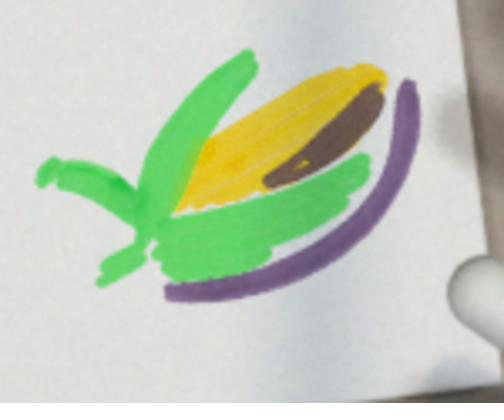

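Call:
move:
  target:
    - [0,0,0,0,0,0,-0.07,0,-0.91,-0.74,-0.07,0,-0.91,-0.74,1,0,0.72,0.7,-0.64,0.678,0.25,0.1,0.7,-0.9, -0.03771,0.33973,-0.00164,0,0,0,-0.07,0,-0.91,-0.74,-0.07,0,-0.91,-0.74,1,0,0.72,0.7,-0.64,0.678,0.25,0.1,0.7,-0.9]
    - [0,0,0,0,0,0,-0.07,0,-0.91,-0.74,-0.07,0,-0.91,-0.74,1,0,0.72,0.7,-0.64,0.678,0.25,0.1,0.7,-0.9, -0.05059,0.33973,0.00181,0,0,0,-0.07,0,-0.91,-0.74,-0.07,0,-0.91,-0.74,1,0,0.72,0.7,-0.64,0.678,0.25,0.1,0.7,-0.9]
    - [0,0,0,0,0,0,-0.07,0,-0.91,-0.74,-0.07,0,-0.91,-0.74,1,0,0.72,0.7,-0.64,0.678,0.25,0.1,0.7,-0.9, -0.05129,0.33319,-0.00082,0,0,0,-0.07,0,-0.91,-0.74,-0.07,0,-0.91,-0.74,1,0,0.72,0.7,-0.64,0.678,0.25,0.1,0.7,-0.9]
    - [0,0,0,0,0,0,-0.07,0,-0.91,-0.74,-0.07,0,-0.91,-0.74,1,0,0.72,0.7,-0.64,0.678,0.25,0.1,0.7,-0.9, -0.05299,0.33594,-0.00714,0,0,0,-0.07,0,-0.91,-0.74,-0.07,0,-0.91,-0.74,1,0,0.72,0.7,-0.64,0.678,0.25,0.1,0.7,-0.9]
    - [0,0,0,0,0,0,-0.07,0,-0.91,-0.74,-0.07,0,-0.91,-0.74,1,0,0.72,0.7,-0.64,0.678,0.25,0.1,0.7,-0.9, -0.05369,0.3294,-0.00977,0,0,0,-0.07,0,-0.91,-0.74,-0.07,0,-0.91,-0.74,1,0,0.72,0.7,-0.64,0.678,0.25,0.1,0.7,-0.9]
    - [0,0,0,0,0,0,-0.07,0,-0.91,-0.74,-0.07,0,-0.91,-0.74,1,0,0.72,0.7,-0.64,0.678,0.25,0.1,0.7,-0.9, -0.05539,0.33215,-0.01609,0,0,0,-0.07,0,-0.91,-0.74,-0.07,0,-0.91,-0.74,1,0,0.72,0.7,-0.64,0.678,0.25,0.1,0.7,-0.9]
    - [0,0,0,0,0,0,-0.07,0,-0.91,-0.74,-0.07,0,-0.91,-0.74,1,0,0.72,0.7,-0.64,0.678,0.25,0.1,0.7,-0.9, -0.05609,0.32561,-0.01872,0,0,0,-0.07,0,-0.91,-0.74,-0.07,0,-0.91,-0.74,1,0,0.72,0.7,-0.64,0.678,0.25,0.1,0.7,-0.9]
    - [0,0,0,0,0,0,-0.07,0,-0.91,-0.74,-0.07,0,-0.91,-0.74,1,0,0.72,0.7,-0.64,0.678,0.25,0.1,0.7,-0.9, -0.05778,0.32835,-0.02504,0,0,0,-0.07,0,-0.91,-0.74,-0.07,0,-0.91,-0.74,1,0,0.72,0.7,-0.64,0.678,0.25,0.1,0.7,-0.9]
    - [0,0,0,0,0,0,-0.07,0,-0.91,-0.74,-0.07,0,-0.91,-0.74,1,0,0.72,0.7,-0.64,0.678,0.25,0.1,0.7,-0.9, -0.05848,0.32182,-0.02767,0,0,0,-0.07,0,-0.91,-0.74,-0.07,0,-0.91,-0.74,1,0,0.72,0.7,-0.64,0.678,0.25,0.1,0.7,-0.9]
    - [0,0,0,0,0,0,-0.07,0,-0.91,-0.74,-0.07,0,-0.91,-0.74,1,0,0.72,0.7,-0.64,0.678,0.25,0.1,0.7,-0.9, -0.06018,0.32456,-0.03399,0,0,0,-0.07,0,-0.91,-0.74,-0.07,0,-0.91,-0.74,1,0,0.72,0.7,-0.64,0.678,0.25,0.1,0.7,-0.9]
    - [0,0,0,0,0,0,-0.07,0,-0.91,-0.74,-0.07,0,-0.91,-0.74,1,0,0.72,0.7,-0.64,0.678,0.25,0.1,0.7,-0.9, -0.06088,0.31803,-0.03662,0,0,0,-0.07,0,-0.91,-0.74,-0.07,0,-0.91,-0.74,1,0,0.72,0.7,-0.64,0.678,0.25,0.1,0.7,-0.9]
    - [0,0,0,0,0,0,-0.07,0,-0.91,-0.74,-0.07,0,-0.91,-0.74,1,0,0.72,0.7,-0.64,0.678,0.25,0.1,0.7,-0.9, -0.06258,0.32077,-0.04293,0,0,0,-0.07,0,-0.91,-0.74,-0.07,0,-0.91,-0.74,1,0,0.72,0.7,-0.64,0.678,0.25,0.1,0.7,-0.9]
    - [0,0,0,0,0,0,-0.07,0,-0.91,-0.74,-0.07,0,-0.91,-0.74,1,0,0.72,0.7,-0.64,0.678,0.25,0.1,0.7,-0.9, -0.06328,0.31423,-0.04557,0,0,0,-0.07,0,-0.91,-0.74,-0.07,0,-0.91,-0.74,1,0,0.72,0.7,-0.64,0.678,0.25,0.1,0.7,-0.9]
    - [0,0,0,0,0,0,-0.07,0,-0.91,-0.74,-0.07,0,-0.91,-0.74,1,0,0.72,0.7,-0.64,0.678,0.25,0.1,0.7,-0.9, -0.06498,0.31698,-0.05188,0,0,0,-0.07,0,-0.91,-0.74,-0.07,0,-0.91,-0.74,1,0,0.72,0.7,-0.64,0.678,0.25,0.1,0.7,-0.9]
    - [0,0,0,0,0,0,-0.07,0,-0.91,-0.74,-0.07,0,-0.91,-0.74,1,0,0.72,0.7,-0.64,0.678,0.25,0.1,0.7,-0.9, -0.06568,0.31044,-0.05452,0,0,0,-0.07,0,-0.91,-0.74,-0.07,0,-0.91,-0.74,1,0,0.72,0.7,-0.64,0.678,0.25,0.1,0.7,-0.9]
  speed: [0.15,0.02,0.018,0.018,0.018,0.018,0.018,0.018,0.018,0.018,0.018,0.018,0.018,0.018,0.018]
  blend: [0.002,0.0005,0.0005,0.0005,0.0005,0.0005,0.0005,0.0005,0.0005,0.0005,0.0005,0.0005,0.0005,0.0005,0]

Call:
move:
  target:
    - [0,0,0,0,0,0,-0.07,0,-0.91,-0.74,-0.07,0,-0.91,-0.74,1,0,0.72,0.7,-0.64,0.678,0.25,0.1,0.7,-0.9, 0.00805,0,-0.00216,0,0,0,-0.07,0,-0.91,-0.74,-0.07,0,-0.91,-0.74,1,0,0.72,0.7,-0.64,0.678,0.25,0.1,0.7,-0.9]
    - [0,0,0,0,0,0,-0.07,0,-0.91,-0.74,-0.07,0,-0.91,-0.74,1,0,0.72,0.7,-0.64,0.678,0.25,0.1,0.7,-0.9, 0.0069,-0.01255,-0.00647,0,0,0,-0.07,0,-0.91,-0.74,-0.07,0,-0.91,-0.74,1,0,0.72,0.7,-0.64,0.678,0.25,0.1,0.7,-0.9]
    - [0,0,0,0,0,0,-0.07,0,-0.91,-0.74,-0.07,0,-0.91,-0.74,1,0,0.72,0.7,-0.64,0.678,0.25,0.1,0.7,-0.9, -0.00115,-0.01255,-0.00431,0,0,0,-0.07,0,-0.91,-0.74,-0.07,0,-0.91,-0.74,1,0,0.72,0.7,-0.64,0.678,0.25,0.1,0.7,-0.9]
    - [0,0,0,0,0,0,-0.07,0,-0.91,-0.74,-0.07,0,-0.91,-0.74,1,0,0.72,0.7,-0.64,0.678,0.25,0.1,0.7,-0.9, -0.00046,-0.00602,-0.00168,0,0,0,-0.07,0,-0.91,-0.74,-0.07,0,-0.91,-0.74,1,0,0.72,0.7,-0.64,0.678,0.25,0.1,0.7,-0.9]
    - [0,0,0,0,0,0,-0.07,0,-0.91,-0.74,-0.07,0,-0.91,-0.74,1,0,0.72,0.7,-0.64,0.678,0.25,0.1,0.7,-0.9, 0.00124,-0.00876,0.00463,0,0,0,-0.07,0,-0.91,-0.74,-0.07,0,-0.91,-0.74,1,0,0.72,0.7,-0.64,0.678,0.25,0.1,0.7,-0.9]
    - [0,0,0,0,0,0,-0.07,0,-0.91,-0.74,-0.07,0,-0.91,-0.74,1,0,0.72,0.7,-0.64,0.678,0.25,0.1,0.7,-0.9, 0.00194,-0.00222,0.00727,0,0,0,-0.07,0,-0.91,-0.74,-0.07,0,-0.91,-0.74,1,0,0.72,0.7,-0.64,0.678,0.25,0.1,0.7,-0.9]
    - [0,0,0,0,0,0,-0.07,0,-0.91,-0.74,-0.07,0,-0.91,-0.74,1,0,0.72,0.7,-0.64,0.678,0.25,0.1,0.7,-0.9, 0.00364,-0.00497,0.01358,0,0,0,-0.07,0,-0.91,-0.74,-0.07,0,-0.91,-0.74,1,0,0.72,0.7,-0.64,0.678,0.25,0.1,0.7,-0.9]
    - [0,0,0,0,0,0,-0.07,0,-0.91,-0.74,-0.07,0,-0.91,-0.74,1,0,0.72,0.7,-0.64,0.678,0.25,0.1,0.7,-0.9, 0.00434,0.00157,0.01622,0,0,0,-0.07,0,-0.91,-0.74,-0.07,0,-0.91,-0.74,1,0,0.72,0.7,-0.64,0.678,0.25,0.1,0.7,-0.9]
    - [0,0,0,0,0,0,-0.07,0,-0.91,-0.74,-0.07,0,-0.91,-0.74,1,0,0.72,0.7,-0.64,0.678,0.25,0.1,0.7,-0.9, 0.00604,-0.00118,0.02253,0,0,0,-0.07,0,-0.91,-0.74,-0.07,0,-0.91,-0.74,1,0,0.72,0.7,-0.64,0.678,0.25,0.1,0.7,-0.9]
    - [0,0,0,0,0,0,-0.07,0,-0.91,-0.74,-0.07,0,-0.91,-0.74,1,0,0.72,0.7,-0.64,0.678,0.25,0.1,0.7,-0.9, 0.00674,0.00536,0.02517,0,0,0,-0.07,0,-0.91,-0.74,-0.07,0,-0.91,-0.74,1,0,0.72,0.7,-0.64,0.678,0.25,0.1,0.7,-0.9]
    - [0,0,0,0,0,0,-0.07,0,-0.91,-0.74,-0.07,0,-0.91,-0.74,1,0,0.72,0.7,-0.64,0.678,0.25,0.1,0.7,-0.9, 0.00844,0.00262,0.03148,0,0,0,-0.07,0,-0.91,-0.74,-0.07,0,-0.91,-0.74,1,0,0.72,0.7,-0.64,0.678,0.25,0.1,0.7,-0.9]
    - [0,0,0,0,0,0,-0.07,0,-0.91,-0.74,-0.07,0,-0.91,-0.74,1,0,0.72,0.7,-0.64,0.678,0.25,0.1,0.7,-0.9, 0.00914,0.00915,0.03411,0,0,0,-0.07,0,-0.91,-0.74,-0.07,0,-0.91,-0.74,1,0,0.72,0.7,-0.64,0.678,0.25,0.1,0.7,-0.9]
    - [0,0,0,0,0,0,-0.07,0,-0.91,-0.74,-0.07,0,-0.91,-0.74,1,0,0.72,0.7,-0.64,0.678,0.25,0.1,0.7,-0.9, 0.01084,0.00641,0.04043,0,0,0,-0.07,0,-0.91,-0.74,-0.07,0,-0.91,-0.74,1,0,0.72,0.7,-0.64,0.678,0.25,0.1,0.7,-0.9]
    - [0,0,0,0,0,0,-0.07,0,-0.91,-0.74,-0.07,0,-0.91,-0.74,1,0,0.72,0.7,-0.64,0.678,0.25,0.1,0.7,-0.9, 0.01154,0.01294,0.04306,0,0,0,-0.07,0,-0.91,-0.74,-0.07,0,-0.91,-0.74,1,0,0.72,0.7,-0.64,0.678,0.25,0.1,0.7,-0.9]
    - [0,0,0,0,0,0,-0.07,0,-0.91,-0.74,-0.07,0,-0.91,-0.74,1,0,0.72,0.7,-0.64,0.678,0.25,0.1,0.7,-0.9, 0.01323,0.0102,0.04938,0,0,0,-0.07,0,-0.91,-0.74,-0.07,0,-0.91,-0.74,1,0,0.72,0.7,-0.64,0.678,0.25,0.1,0.7,-0.9]
  speed: [0.04,0.05,0.02,0.018,0.018,0.018,0.018,0.018,0.018,0.018,0.018,0.018,0.018,0.018,0.018]
  blend: [0.001,0.001,0.0005,0.0005,0.0005,0.0005,0.0005,0.0005,0.0005,0.0005,0.0005,0.0005,0.0005,0.0005,0]

Call:
move:
  target:
    - [0,0,0,0,0,0,-0.07,0,-0.91,-0.74,-0.07,0,-0.91,-0.74,1,0,0.72,0.7,-0.64,0.678,0.25,0.1,0.7,-0.9, 0.0007,0.00654,0.00263,0,0,0,-0.07,0,-0.91,-0.74,-0.07,0,-0.91,-0.74,1,0,0.72,0.7,-0.64,0.678,0.25,0.1,0.7,-0.9]
    - [0,0,0,0,0,0,-0.07,0,-0.91,-0.74,-0.07,0,-0.91,-0.74,1,0,0.72,0.7,-0.64,0.678,0.25,0.1,0.7,-0.9, 0.0024,0.00379,0.00895,0,0,0,-0.07,0,-0.91,-0.74,-0.07,0,-0.91,-0.74,1,0,0.72,0.7,-0.64,0.678,0.25,0.1,0.7,-0.9]
    - [0,0,0,0,0,0,-0.07,0,-0.91,-0.74,-0.07,0,-0.91,-0.74,1,0,0.72,0.7,-0.64,0.678,0.25,0.1,0.7,-0.9, 0.0031,0.01033,0.01158,0,0,0,-0.07,0,-0.91,-0.74,-0.07,0,-0.91,-0.74,1,0,0.72,0.7,-0.64,0.678,0.25,0.1,0.7,-0.9]
    - [0,0,0,0,0,0,-0.07,0,-0.91,-0.74,-0.07,0,-0.91,-0.74,1,0,0.72,0.7,-0.64,0.678,0.25,0.1,0.7,-0.9, 0.0048,0.00758,0.0179,0,0,0,-0.07,0,-0.91,-0.74,-0.07,0,-0.91,-0.74,1,0,0.72,0.7,-0.64,0.678,0.25,0.1,0.7,-0.9]
    - [0,0,0,0,0,0,-0.07,0,-0.91,-0.74,-0.07,0,-0.91,-0.74,1,0,0.72,0.7,-0.64,0.678,0.25,0.1,0.7,-0.9, 0.0055,0.01412,0.02053,0,0,0,-0.07,0,-0.91,-0.74,-0.07,0,-0.91,-0.74,1,0,0.72,0.7,-0.64,0.678,0.25,0.1,0.7,-0.9]
    - [0,0,0,0,0,0,-0.07,0,-0.91,-0.74,-0.07,0,-0.91,-0.74,1,0,0.72,0.7,-0.64,0.678,0.25,0.1,0.7,-0.9, 0.01355,0.01412,0.01837,0,0,0,-0.07,0,-0.91,-0.74,-0.07,0,-0.91,-0.74,1,0,0.72,0.7,-0.64,0.678,0.25,0.1,0.7,-0.9]
    - [0,0,0,0,0,0,-0.07,0,-0.91,-0.74,-0.07,0,-0.91,-0.74,1,0,0.72,0.7,-0.64,0.678,0.25,0.1,0.7,-0.9, 0.01645,0.01332,0.02917,0,0,0,-0.07,0,-0.91,-0.74,-0.07,0,-0.91,-0.74,1,0,0.72,0.7,-0.64,0.678,0.25,0.1,0.7,-0.9]
    - [0,0,0,0,0,0,-0.07,0,-0.91,-0.74,-0.07,0,-0.91,-0.74,1,0,0.72,0.7,-0.64,0.678,0.25,0.1,0.7,-0.9, 0.0084,0.01332,0.03133,0,0,0,-0.07,0,-0.91,-0.74,-0.07,0,-0.91,-0.74,1,0,0.72,0.7,-0.64,0.678,0.25,0.1,0.7,-0.9]
    - [0,0,0,0,0,0,-0.07,0,-0.91,-0.74,-0.07,0,-0.91,-0.74,1,0,0.72,0.7,-0.64,0.678,0.25,0.1,0.7,-0.9, 0.0077,0.00678,0.0287,0,0,0,-0.07,0,-0.91,-0.74,-0.07,0,-0.91,-0.74,1,0,0.72,0.7,-0.64,0.678,0.25,0.1,0.7,-0.9]
    - [0,0,0,0,0,0,-0.07,0,-0.91,-0.74,-0.07,0,-0.91,-0.74,1,0,0.72,0.7,-0.64,0.678,0.25,0.1,0.7,-0.9, 0.006,0.00953,0.02238,0,0,0,-0.07,0,-0.91,-0.74,-0.07,0,-0.91,-0.74,1,0,0.72,0.7,-0.64,0.678,0.25,0.1,0.7,-0.9]
    - [0,0,0,0,0,0,-0.07,0,-0.91,-0.74,-0.07,0,-0.91,-0.74,1,0,0.72,0.7,-0.64,0.678,0.25,0.1,0.7,-0.9, 0.0053,0.00299,0.01975,0,0,0,-0.07,0,-0.91,-0.74,-0.07,0,-0.91,-0.74,1,0,0.72,0.7,-0.64,0.678,0.25,0.1,0.7,-0.9]
    - [0,0,0,0,0,0,-0.07,0,-0.91,-0.74,-0.07,0,-0.91,-0.74,1,0,0.72,0.7,-0.64,0.678,0.25,0.1,0.7,-0.9, 0.0036,0.00574,0.01343,0,0,0,-0.07,0,-0.91,-0.74,-0.07,0,-0.91,-0.74,1,0,0.72,0.7,-0.64,0.678,0.25,0.1,0.7,-0.9]
    - [0,0,0,0,0,0,-0.07,0,-0.91,-0.74,-0.07,0,-0.91,-0.74,1,0,0.72,0.7,-0.64,0.678,0.25,0.1,0.7,-0.9, 0.0029,-0.0008,0.0108,0,0,0,-0.07,0,-0.91,-0.74,-0.07,0,-0.91,-0.74,1,0,0.72,0.7,-0.64,0.678,0.25,0.1,0.7,-0.9]
    - [0,0,0,0,0,0,-0.07,0,-0.91,-0.74,-0.07,0,-0.91,-0.74,1,0,0.72,0.7,-0.64,0.678,0.25,0.1,0.7,-0.9, 0.00121,0.00194,0.00448,0,0,0,-0.07,0,-0.91,-0.74,-0.07,0,-0.91,-0.74,1,0,0.72,0.7,-0.64,0.678,0.25,0.1,0.7,-0.9]
    - [0,0,0,0,0,0,-0.07,0,-0.91,-0.74,-0.07,0,-0.91,-0.74,1,0,0.72,0.7,-0.64,0.678,0.25,0.1,0.7,-0.9, 0.00051,-0.00459,0.00185,0,0,0,-0.07,0,-0.91,-0.74,-0.07,0,-0.91,-0.74,1,0,0.72,0.7,-0.64,0.678,0.25,0.1,0.7,-0.9]
  speed: [0.018,0.018,0.018,0.018,0.018,0.04,0.05,0.02,0.018,0.018,0.018,0.018,0.018,0.018,0.018]
  blend: [0.0005,0.0005,0.0005,0.0005,0.0005,0.001,0.001,0.0005,0.0005,0.0005,0.0005,0.0005,0.0005,0.0005,0]

Call:
move:
  target:
    - [0,0,0,0,0,0,-0.07,0,-0.91,-0.74,-0.07,0,-0.91,-0.74,1,0,0.72,0.7,-0.64,0.678,0.25,0.1,0.7,-0.9, -0.0017,0.00274,-0.00631,0,0,0,-0.07,0,-0.91,-0.74,-0.07,0,-0.91,-0.74,1,0,0.72,0.7,-0.64,0.678,0.25,0.1,0.7,-0.9]
    - [0,0,0,0,0,0,-0.07,0,-0.91,-0.74,-0.07,0,-0.91,-0.74,1,0,0.72,0.7,-0.64,0.678,0.25,0.1,0.7,-0.9, -0.0024,-0.00379,-0.00895,0,0,0,-0.07,0,-0.91,-0.74,-0.07,0,-0.91,-0.74,1,0,0.72,0.7,-0.64,0.678,0.25,0.1,0.7,-0.9]
    - [0,0,0,0,0,0,-0.07,0,-0.91,-0.74,-0.07,0,-0.91,-0.74,1,0,0.72,0.7,-0.64,0.678,0.25,0.1,0.7,-0.9, -0.0041,-0.00105,-0.01526,0,0,0,-0.07,0,-0.91,-0.74,-0.07,0,-0.91,-0.74,1,0,0.72,0.7,-0.64,0.678,0.25,0.1,0.7,-0.9]
    - [0,0,0,0,0,0,-0.07,0,-0.91,-0.74,-0.07,0,-0.91,-0.74,1,0,0.72,0.7,-0.64,0.678,0.25,0.1,0.7,-0.9, -0.0048,-0.00758,-0.0179,0,0,0,-0.07,0,-0.91,-0.74,-0.07,0,-0.91,-0.74,1,0,0.72,0.7,-0.64,0.678,0.25,0.1,0.7,-0.9]
    - [0,0,0,0,0,0,-0.07,0,-0.91,-0.74,-0.07,0,-0.91,-0.74,1,0,0.72,0.7,-0.64,0.678,0.25,0.1,0.7,-0.9, -0.0065,-0.00484,-0.02421,0,0,0,-0.07,0,-0.91,-0.74,-0.07,0,-0.91,-0.74,1,0,0.72,0.7,-0.64,0.678,0.25,0.1,0.7,-0.9]
    - [0,0,0,0,0,0,-0.07,0,-0.91,-0.74,-0.07,0,-0.91,-0.74,1,0,0.72,0.7,-0.64,0.678,0.25,0.1,0.7,-0.9, 0.00155,-0.00484,-0.02637,0,0,0,-0.07,0,-0.91,-0.74,-0.07,0,-0.91,-0.74,1,0,0.72,0.7,-0.64,0.678,0.25,0.1,0.7,-0.9]
    - [0,0,0,0,0,0,-0.07,0,-0.91,-0.74,-0.07,0,-0.91,-0.74,1,0,0.72,0.7,-0.64,0.678,0.25,0.1,0.7,-0.9, -0.01259,-0.03465,-0.09009,0,0,0,-0.07,0,-0.91,-0.74,-0.07,0,-0.91,-0.74,1,0,0.72,0.7,-0.64,0.678,0.25,0.1,0.7,-0.9]
    - [0,0,0,0,0,0,-0.07,0,-0.91,-0.74,-0.07,0,-0.91,-0.74,1,0,0.72,0.7,-0.64,0.678,0.25,0.1,0.7,-0.9, -0.02547,-0.03465,-0.08664,0,0,0,-0.07,0,-0.91,-0.74,-0.07,0,-0.91,-0.74,1,0,0.72,0.7,-0.64,0.678,0.25,0.1,0.7,-0.9]
    - [0,0,0,0,0,0,-0.07,0,-0.91,-0.74,-0.07,0,-0.91,-0.74,1,0,0.72,0.7,-0.64,0.678,0.25,0.1,0.7,-0.9, -0.02268,-0.04162,-0.07622,0,0,0,-0.07,0,-0.91,-0.74,-0.07,0,-0.91,-0.74,1,0,0.72,0.7,-0.64,0.678,0.25,0.1,0.7,-0.9]
    - [0,0,0,0,0,0,-0.07,0,-0.91,-0.74,-0.07,0,-0.91,-0.74,1,0,0.72,0.7,-0.64,0.678,0.25,0.1,0.7,-0.9, -0.02004,-0.048,-0.06638,0,0,0,-0.07,0,-0.91,-0.74,-0.07,0,-0.91,-0.74,1,0,0.72,0.7,-0.64,0.678,0.25,0.1,0.7,-0.9]
    - [0,0,0,0,0,0,-0.07,0,-0.91,-0.74,-0.07,0,-0.91,-0.74,1,0,0.72,0.7,-0.64,0.678,0.25,0.1,0.7,-0.9, -0.01725,-0.05379,-0.05594,0,0,0,-0.07,0,-0.91,-0.74,-0.07,0,-0.91,-0.74,1,0,0.72,0.7,-0.64,0.678,0.25,0.1,0.7,-0.9]
    - [0,0,0,0,0,0,-0.07,0,-0.91,-0.74,-0.07,0,-0.91,-0.74,1,0,0.72,0.7,-0.64,0.678,0.25,0.1,0.7,-0.9, -0.00437,-0.05379,-0.05939,0,0,0,-0.07,0,-0.91,-0.74,-0.07,0,-0.91,-0.74,1,0,0.72,0.7,-0.64,0.678,0.25,0.1,0.7,-0.9]
    - [0,0,0,0,0,0,-0.07,0,-0.91,-0.74,-0.07,0,-0.91,-0.74,1,0,0.72,0.7,-0.64,0.678,0.25,0.1,0.7,-0.9, 0.05194,-0.31605,0.00329,0,0,0,-0.07,0,-0.91,-0.74,-0.07,0,-0.91,-0.74,1,0,0.72,0.7,-0.64,0.678,0.25,0.1,0.7,-0.9]
  speed: [0.018,0.018,0.018,0.018,0.018,0.04,0.1,0.02,0.05,0.05,0.05,0.06,0.2]
  blend: [0.0005,0.0005,0.0005,0.0005,0.0005,0.001,0.001,0.001,0.002,0.002,0.001,0.003,0]
  cameras: ["cam_above"]

Call:
zoom_image:
  camera: "cam_above"
  region: [270, 220, 420, 340]

Scene clock: 3311.20 s.
left_arm: end_effector_position=(+0.5001, -0.1002, +0.3203) hand_goal=(-0.070, +0.000, -0.910, -0.740, -0.070, +0.000, -0.910, -0.740, +1.000, +0.000, +0.720, +0.700, -0.640, +0.678, +0.250, +0.100) hand_measured=(-0.046, -0.002, -0.784, -0.640, -0.044, +0.000, -0.786, -0.640, +1.000, -0.002, +0.720, +0.702, -0.642, +0.676, +0.248, +0.098) hand_current_ma=(+56, -2, +447, +333, +58, +0, +442, +334, +0, -1, +0, +2, -3, -3, -3, -3) hand_state=(blocked, goal, blocked, blocked, blocked, goal, blocked, blocked, goal, goal, goal, goal, goal, goal, goal, goal) hand_current_limit=0.70 hand_speed=-0.90 end_effector_quat_wxyz=(+0.670, +0.672, +0.223, +0.223) | right_arm: end_effector_position=(+0.5598, +0.4983, +0.0437) hand_goal=(-0.070, +0.000, -0.910, -0.740, -0.070, +0.000, -0.910, -0.740, +1.000, +0.000, +0.720, +0.700, -0.640, +0.678, +0.250, +0.100) hand_measured=(-0.030, +0.008, -0.784, -0.664, -0.034, +0.010, -0.780, -0.668, +1.000, +0.002, +0.720, +0.698, -0.634, +0.676, +0.248, +0.098) hand_current_ma=(+180, +30, +467, +348, +161, +34, +467, +324, -1, +5, -2, -9, +27, -11, -11, -10) hand_state=(blocked, goal, blocked, blocked, blocked, goal, blocked, blocked, goal, goal, goal, goal, goal, goal, goal, goal) hand_current_limit=0.70 hand_speed=-0.90 end_effector_quat_wxyz=(-0.572, +0.273, +0.745, +0.208)
Joint positions: left_arm=[3.732 -2.15 -2.335 1.303 0.052 0.04] | right_arm=[0.231 -0.639 1.172 -0.956 -0.685 -1.234]
Joint torques (N m): left_arm=[9.84 35.97 0.58 -1.03 -0.84 1.34] | right_arm=[-10.88 -63.6 -12.35 -2.72 -1.94 -1.45]
Wrist force (N, zeroed by zero_wrist_force): left_arm=[0.3 1.2 -0.6] | right_arm=[0.1 0.0 0.2]
Wrist torque (N m, zeroed by zero_wrist_force): left_arm=[0.24 -0.13 0.36] | right_arm=[-0.01 -0.02 0.01]
Wrist force, peak (N, zeroed by zero_wrist_force): left_arm=[0.2 1.5 -0.5] | right_arm=[0.1 -1.0 0.7]
Hand target: left_arm +0.5001, -0.1002, +0.3203; +0.670, +0.672, +0.223, +0.223 | right_arm +0.5598, +0.4982, +0.0437; -0.572, +0.273, +0.745, +0.208
Off the commanded pose: left_arm 0.000 m, 0 deg | right_arm 0.000 m, 0 deg.
move: done

Scene clock: 3314.90 s.
left_arm: end_effector_position=(+0.5001, -0.1002, +0.3203) hand_goal=(-0.070, +0.000, -0.910, -0.740, -0.070, +0.000, -0.910, -0.740, +1.000, +0.000, +0.720, +0.700, -0.640, +0.678, +0.250, +0.100) hand_measured=(-0.046, -0.002, -0.784, -0.640, -0.044, +0.000, -0.786, -0.640, +1.000, -0.002, +0.720, +0.702, -0.642, +0.676, +0.248, +0.098) hand_current_ma=(+56, -2, +447, +333, +58, +0, +442, +334, +0, -1, +0, +2, -3, -3, -3, -3) hand_state=(blocked, goal, blocked, blocked, blocked, goal, blocked, blocked, goal, goal, goal, goal, goal, goal, goal, goal) hand_current_limit=0.70 hand_speed=-0.90 end_effector_quat_wxyz=(+0.670, +0.672, +0.223, +0.223) | right_arm: end_effector_position=(+0.5403, +0.5226, +0.0436) hand_goal=(-0.070, +0.000, -0.910, -0.740, -0.070, +0.000, -0.910, -0.740, +1.000, +0.000, +0.720, +0.700, -0.640, +0.678, +0.250, +0.100) hand_measured=(-0.030, +0.008, -0.784, -0.664, -0.034, +0.010, -0.780, -0.668, +1.000, +0.002, +0.720, +0.698, -0.634, +0.676, +0.248, +0.098) hand_current_ma=(+180, +30, +468, +348, +161, +34, +468, +324, -1, +5, -2, -9, +27, -11, -11, -10) hand_state=(blocked, goal, blocked, blocked, blocked, goal, blocked, blocked, goal, goal, goal, goal, goal, goal, goal, goal) hand_current_limit=0.70 hand_speed=-0.90 end_effector_quat_wxyz=(-0.572, +0.273, +0.745, +0.208)
Joint positions: left_arm=[3.732 -2.15 -2.335 1.303 0.052 0.04] | right_arm=[0.27 -0.658 1.214 -1 -0.649 -1.207]
Joint torques (N m): left_arm=[9.31 33.98 1.21 -1.26 -0.81 1.36] | right_arm=[10.56 -62.88 -12.9 -3.04 3.07 1.34]
Wrist force (N, zeroed by zero_wrist_force): left_arm=[0.2 1.3 -0.6] | right_arm=[0.1 -0.2 0.1]
Wrist torque (N m, zeroed by zero_wrist_force): left_arm=[0.25 -0.12 0.35] | right_arm=[-0.04 -0.02 -0.06]
Wrist force, peak (N, zeroed by zero_wrist_force): left_arm=[0.5 1.5 -0.4] | right_arm=[0.3 0.4 0.4]
Hand target: left_arm +0.5001, -0.1002, +0.3203; +0.670, +0.672, +0.223, +0.223 | right_arm +0.5402, +0.5227, +0.0436; -0.572, +0.273, +0.745, +0.208
Off the commanded pose: left_arm 0.000 m, 0 deg | right_arm 0.000 m, 0 deg.
move: done

Scene clock: 3318.57 s.
left_arm: end_effector_position=(+0.5001, -0.1002, +0.3203) hand_goal=(-0.070, +0.000, -0.910, -0.740, -0.070, +0.000, -0.910, -0.740, +1.000, +0.000, +0.720, +0.700, -0.640, +0.678, +0.250, +0.100) hand_measured=(-0.046, -0.002, -0.784, -0.640, -0.044, +0.000, -0.786, -0.640, +1.000, -0.002, +0.720, +0.702, -0.642, +0.676, +0.248, +0.098) hand_current_ma=(+56, -2, +447, +333, +58, +0, +442, +334, +0, -1, +0, +2, -3, -3, -3, -3) hand_state=(blocked, goal, blocked, blocked, blocked, goal, blocked, blocked, goal, goal, goal, goal, goal, goal, goal, goal) hand_current_limit=0.70 hand_speed=-0.90 end_effector_quat_wxyz=(+0.670, +0.672, +0.223, +0.223) | right_arm: end_effector_position=(+0.5376, +0.5213, +0.0436) hand_goal=(-0.070, +0.000, -0.910, -0.740, -0.070, +0.000, -0.910, -0.740, +1.000, +0.000, +0.720, +0.700, -0.640, +0.678, +0.250, +0.100) hand_measured=(-0.030, +0.008, -0.784, -0.664, -0.034, +0.010, -0.780, -0.668, +1.000, +0.002, +0.720, +0.698, -0.634, +0.676, +0.248, +0.098) hand_current_ma=(+180, +30, +467, +348, +161, +34, +467, +324, -1, +5, -2, -9, +27, -11, -11, -10) hand_state=(blocked, goal, blocked, blocked, blocked, goal, blocked, blocked, goal, goal, goal, goal, goal, goal, goal, goal) hand_current_limit=0.70 hand_speed=-0.90 end_effector_quat_wxyz=(-0.572, +0.273, +0.745, +0.208)
Joint positions: left_arm=[3.732 -2.15 -2.335 1.303 0.052 0.04] | right_arm=[0.27 -0.664 1.227 -1.006 -0.65 -1.207]
Joint torques (N m): left_arm=[9.87 34.86 1.47 -1.06 -0.58 1.53] | right_arm=[-11.89 -62.12 -12.77 -2.65 -1.95 -1.45]
Wrist force (N, zeroed by zero_wrist_force): left_arm=[0.1 1.3 -0.6] | right_arm=[0.1 0.2 -0.2]
Wrist torque (N m, zeroed by zero_wrist_force): left_arm=[0.25 -0.10 0.34] | right_arm=[0.04 -0.02 0.03]
Wrist force, peak (N, zeroed by zero_wrist_force): left_arm=[0.2 1.5 -0.6] | right_arm=[-0.5 -0.1 0.7]
Hand target: left_arm +0.5001, -0.1002, +0.3203; +0.670, +0.672, +0.223, +0.223 | right_arm +0.5376, +0.5213, +0.0437; -0.572, +0.273, +0.745, +0.208
Off the commanded pose: left_arm 0.000 m, 0 deg | right_arm 0.000 m, 0 deg.
move: done

Scene clock: 3322.73 s.
left_arm: end_effector_position=(+0.5001, -0.1002, +0.3203) hand_goal=(-0.070, +0.000, -0.910, -0.740, -0.070, +0.000, -0.910, -0.740, +1.000, +0.000, +0.720, +0.700, -0.640, +0.678, +0.250, +0.100) hand_measured=(-0.046, -0.002, -0.784, -0.640, -0.044, +0.000, -0.786, -0.640, +1.000, -0.002, +0.720, +0.702, -0.642, +0.676, +0.248, +0.098) hand_current_ma=(+56, -2, +447, +333, +58, +0, +442, +334, +0, -1, +0, +2, -3, -3, -3, -3) hand_state=(blocked, goal, blocked, blocked, blocked, goal, blocked, blocked, goal, goal, goal, goal, goal, goal, goal, goal) hand_current_limit=0.70 hand_speed=-0.90 end_effector_quat_wxyz=(+0.670, +0.672, +0.223, +0.223) | right_arm: end_effector_position=(+0.4079, +0.3827, +0.0736) hand_goal=(-0.070, +0.000, -0.910, -0.740, -0.070, +0.000, -0.910, -0.740, +1.000, +0.000, +0.720, +0.700, -0.640, +0.678, +0.250, +0.100) hand_measured=(-0.030, +0.008, -0.784, -0.664, -0.034, +0.010, -0.780, -0.668, +1.000, +0.002, +0.720, +0.698, -0.634, +0.676, +0.248, +0.098) hand_current_ma=(+180, +30, +468, +348, +161, +34, +468, +324, -1, +5, -2, -9, +27, -11, -11, -10) hand_state=(blocked, goal, blocked, blocked, blocked, goal, blocked, blocked, goal, goal, goal, goal, goal, goal, goal, goal) hand_current_limit=0.70 hand_speed=-0.90 end_effector_quat_wxyz=(-0.572, +0.273, +0.745, +0.208)
Joint positions: left_arm=[3.732 -2.15 -2.335 1.303 0.052 0.04] | right_arm=[0.087 -1.028 1.815 -1.151 -0.819 -1.315]
Joint torques (N m): left_arm=[9.12 35.72 0.68 -1.02 -0.82 1.38] | right_arm=[-11.23 -46.11 -7.9 -2.19 -2.05 -1.4]
Wrist force (N, zeroed by zero_wrist_force): left_arm=[0.2 1.3 -0.4] | right_arm=[-0.3 0.0 0.6]
Wrist torque (N m, zeroed by zero_wrist_force): left_arm=[0.25 -0.10 0.34] | right_arm=[-0.04 0.01 0.00]
Wrist force, peak (N, zeroed by zero_wrist_force): left_arm=[0.5 1.4 -0.6] | right_arm=[3.5 0.5 -1.6]
Hand target: left_arm +0.5001, -0.1002, +0.3203; +0.670, +0.672, +0.223, +0.223 | right_arm +0.4078, +0.3827, +0.0736; -0.572, +0.273, +0.745, +0.208
Off the commanded pose: left_arm 0.000 m, 0 deg | right_arm 0.000 m, 0 deg.
move: done
Images, in order (width x height): cam_above 672x504.

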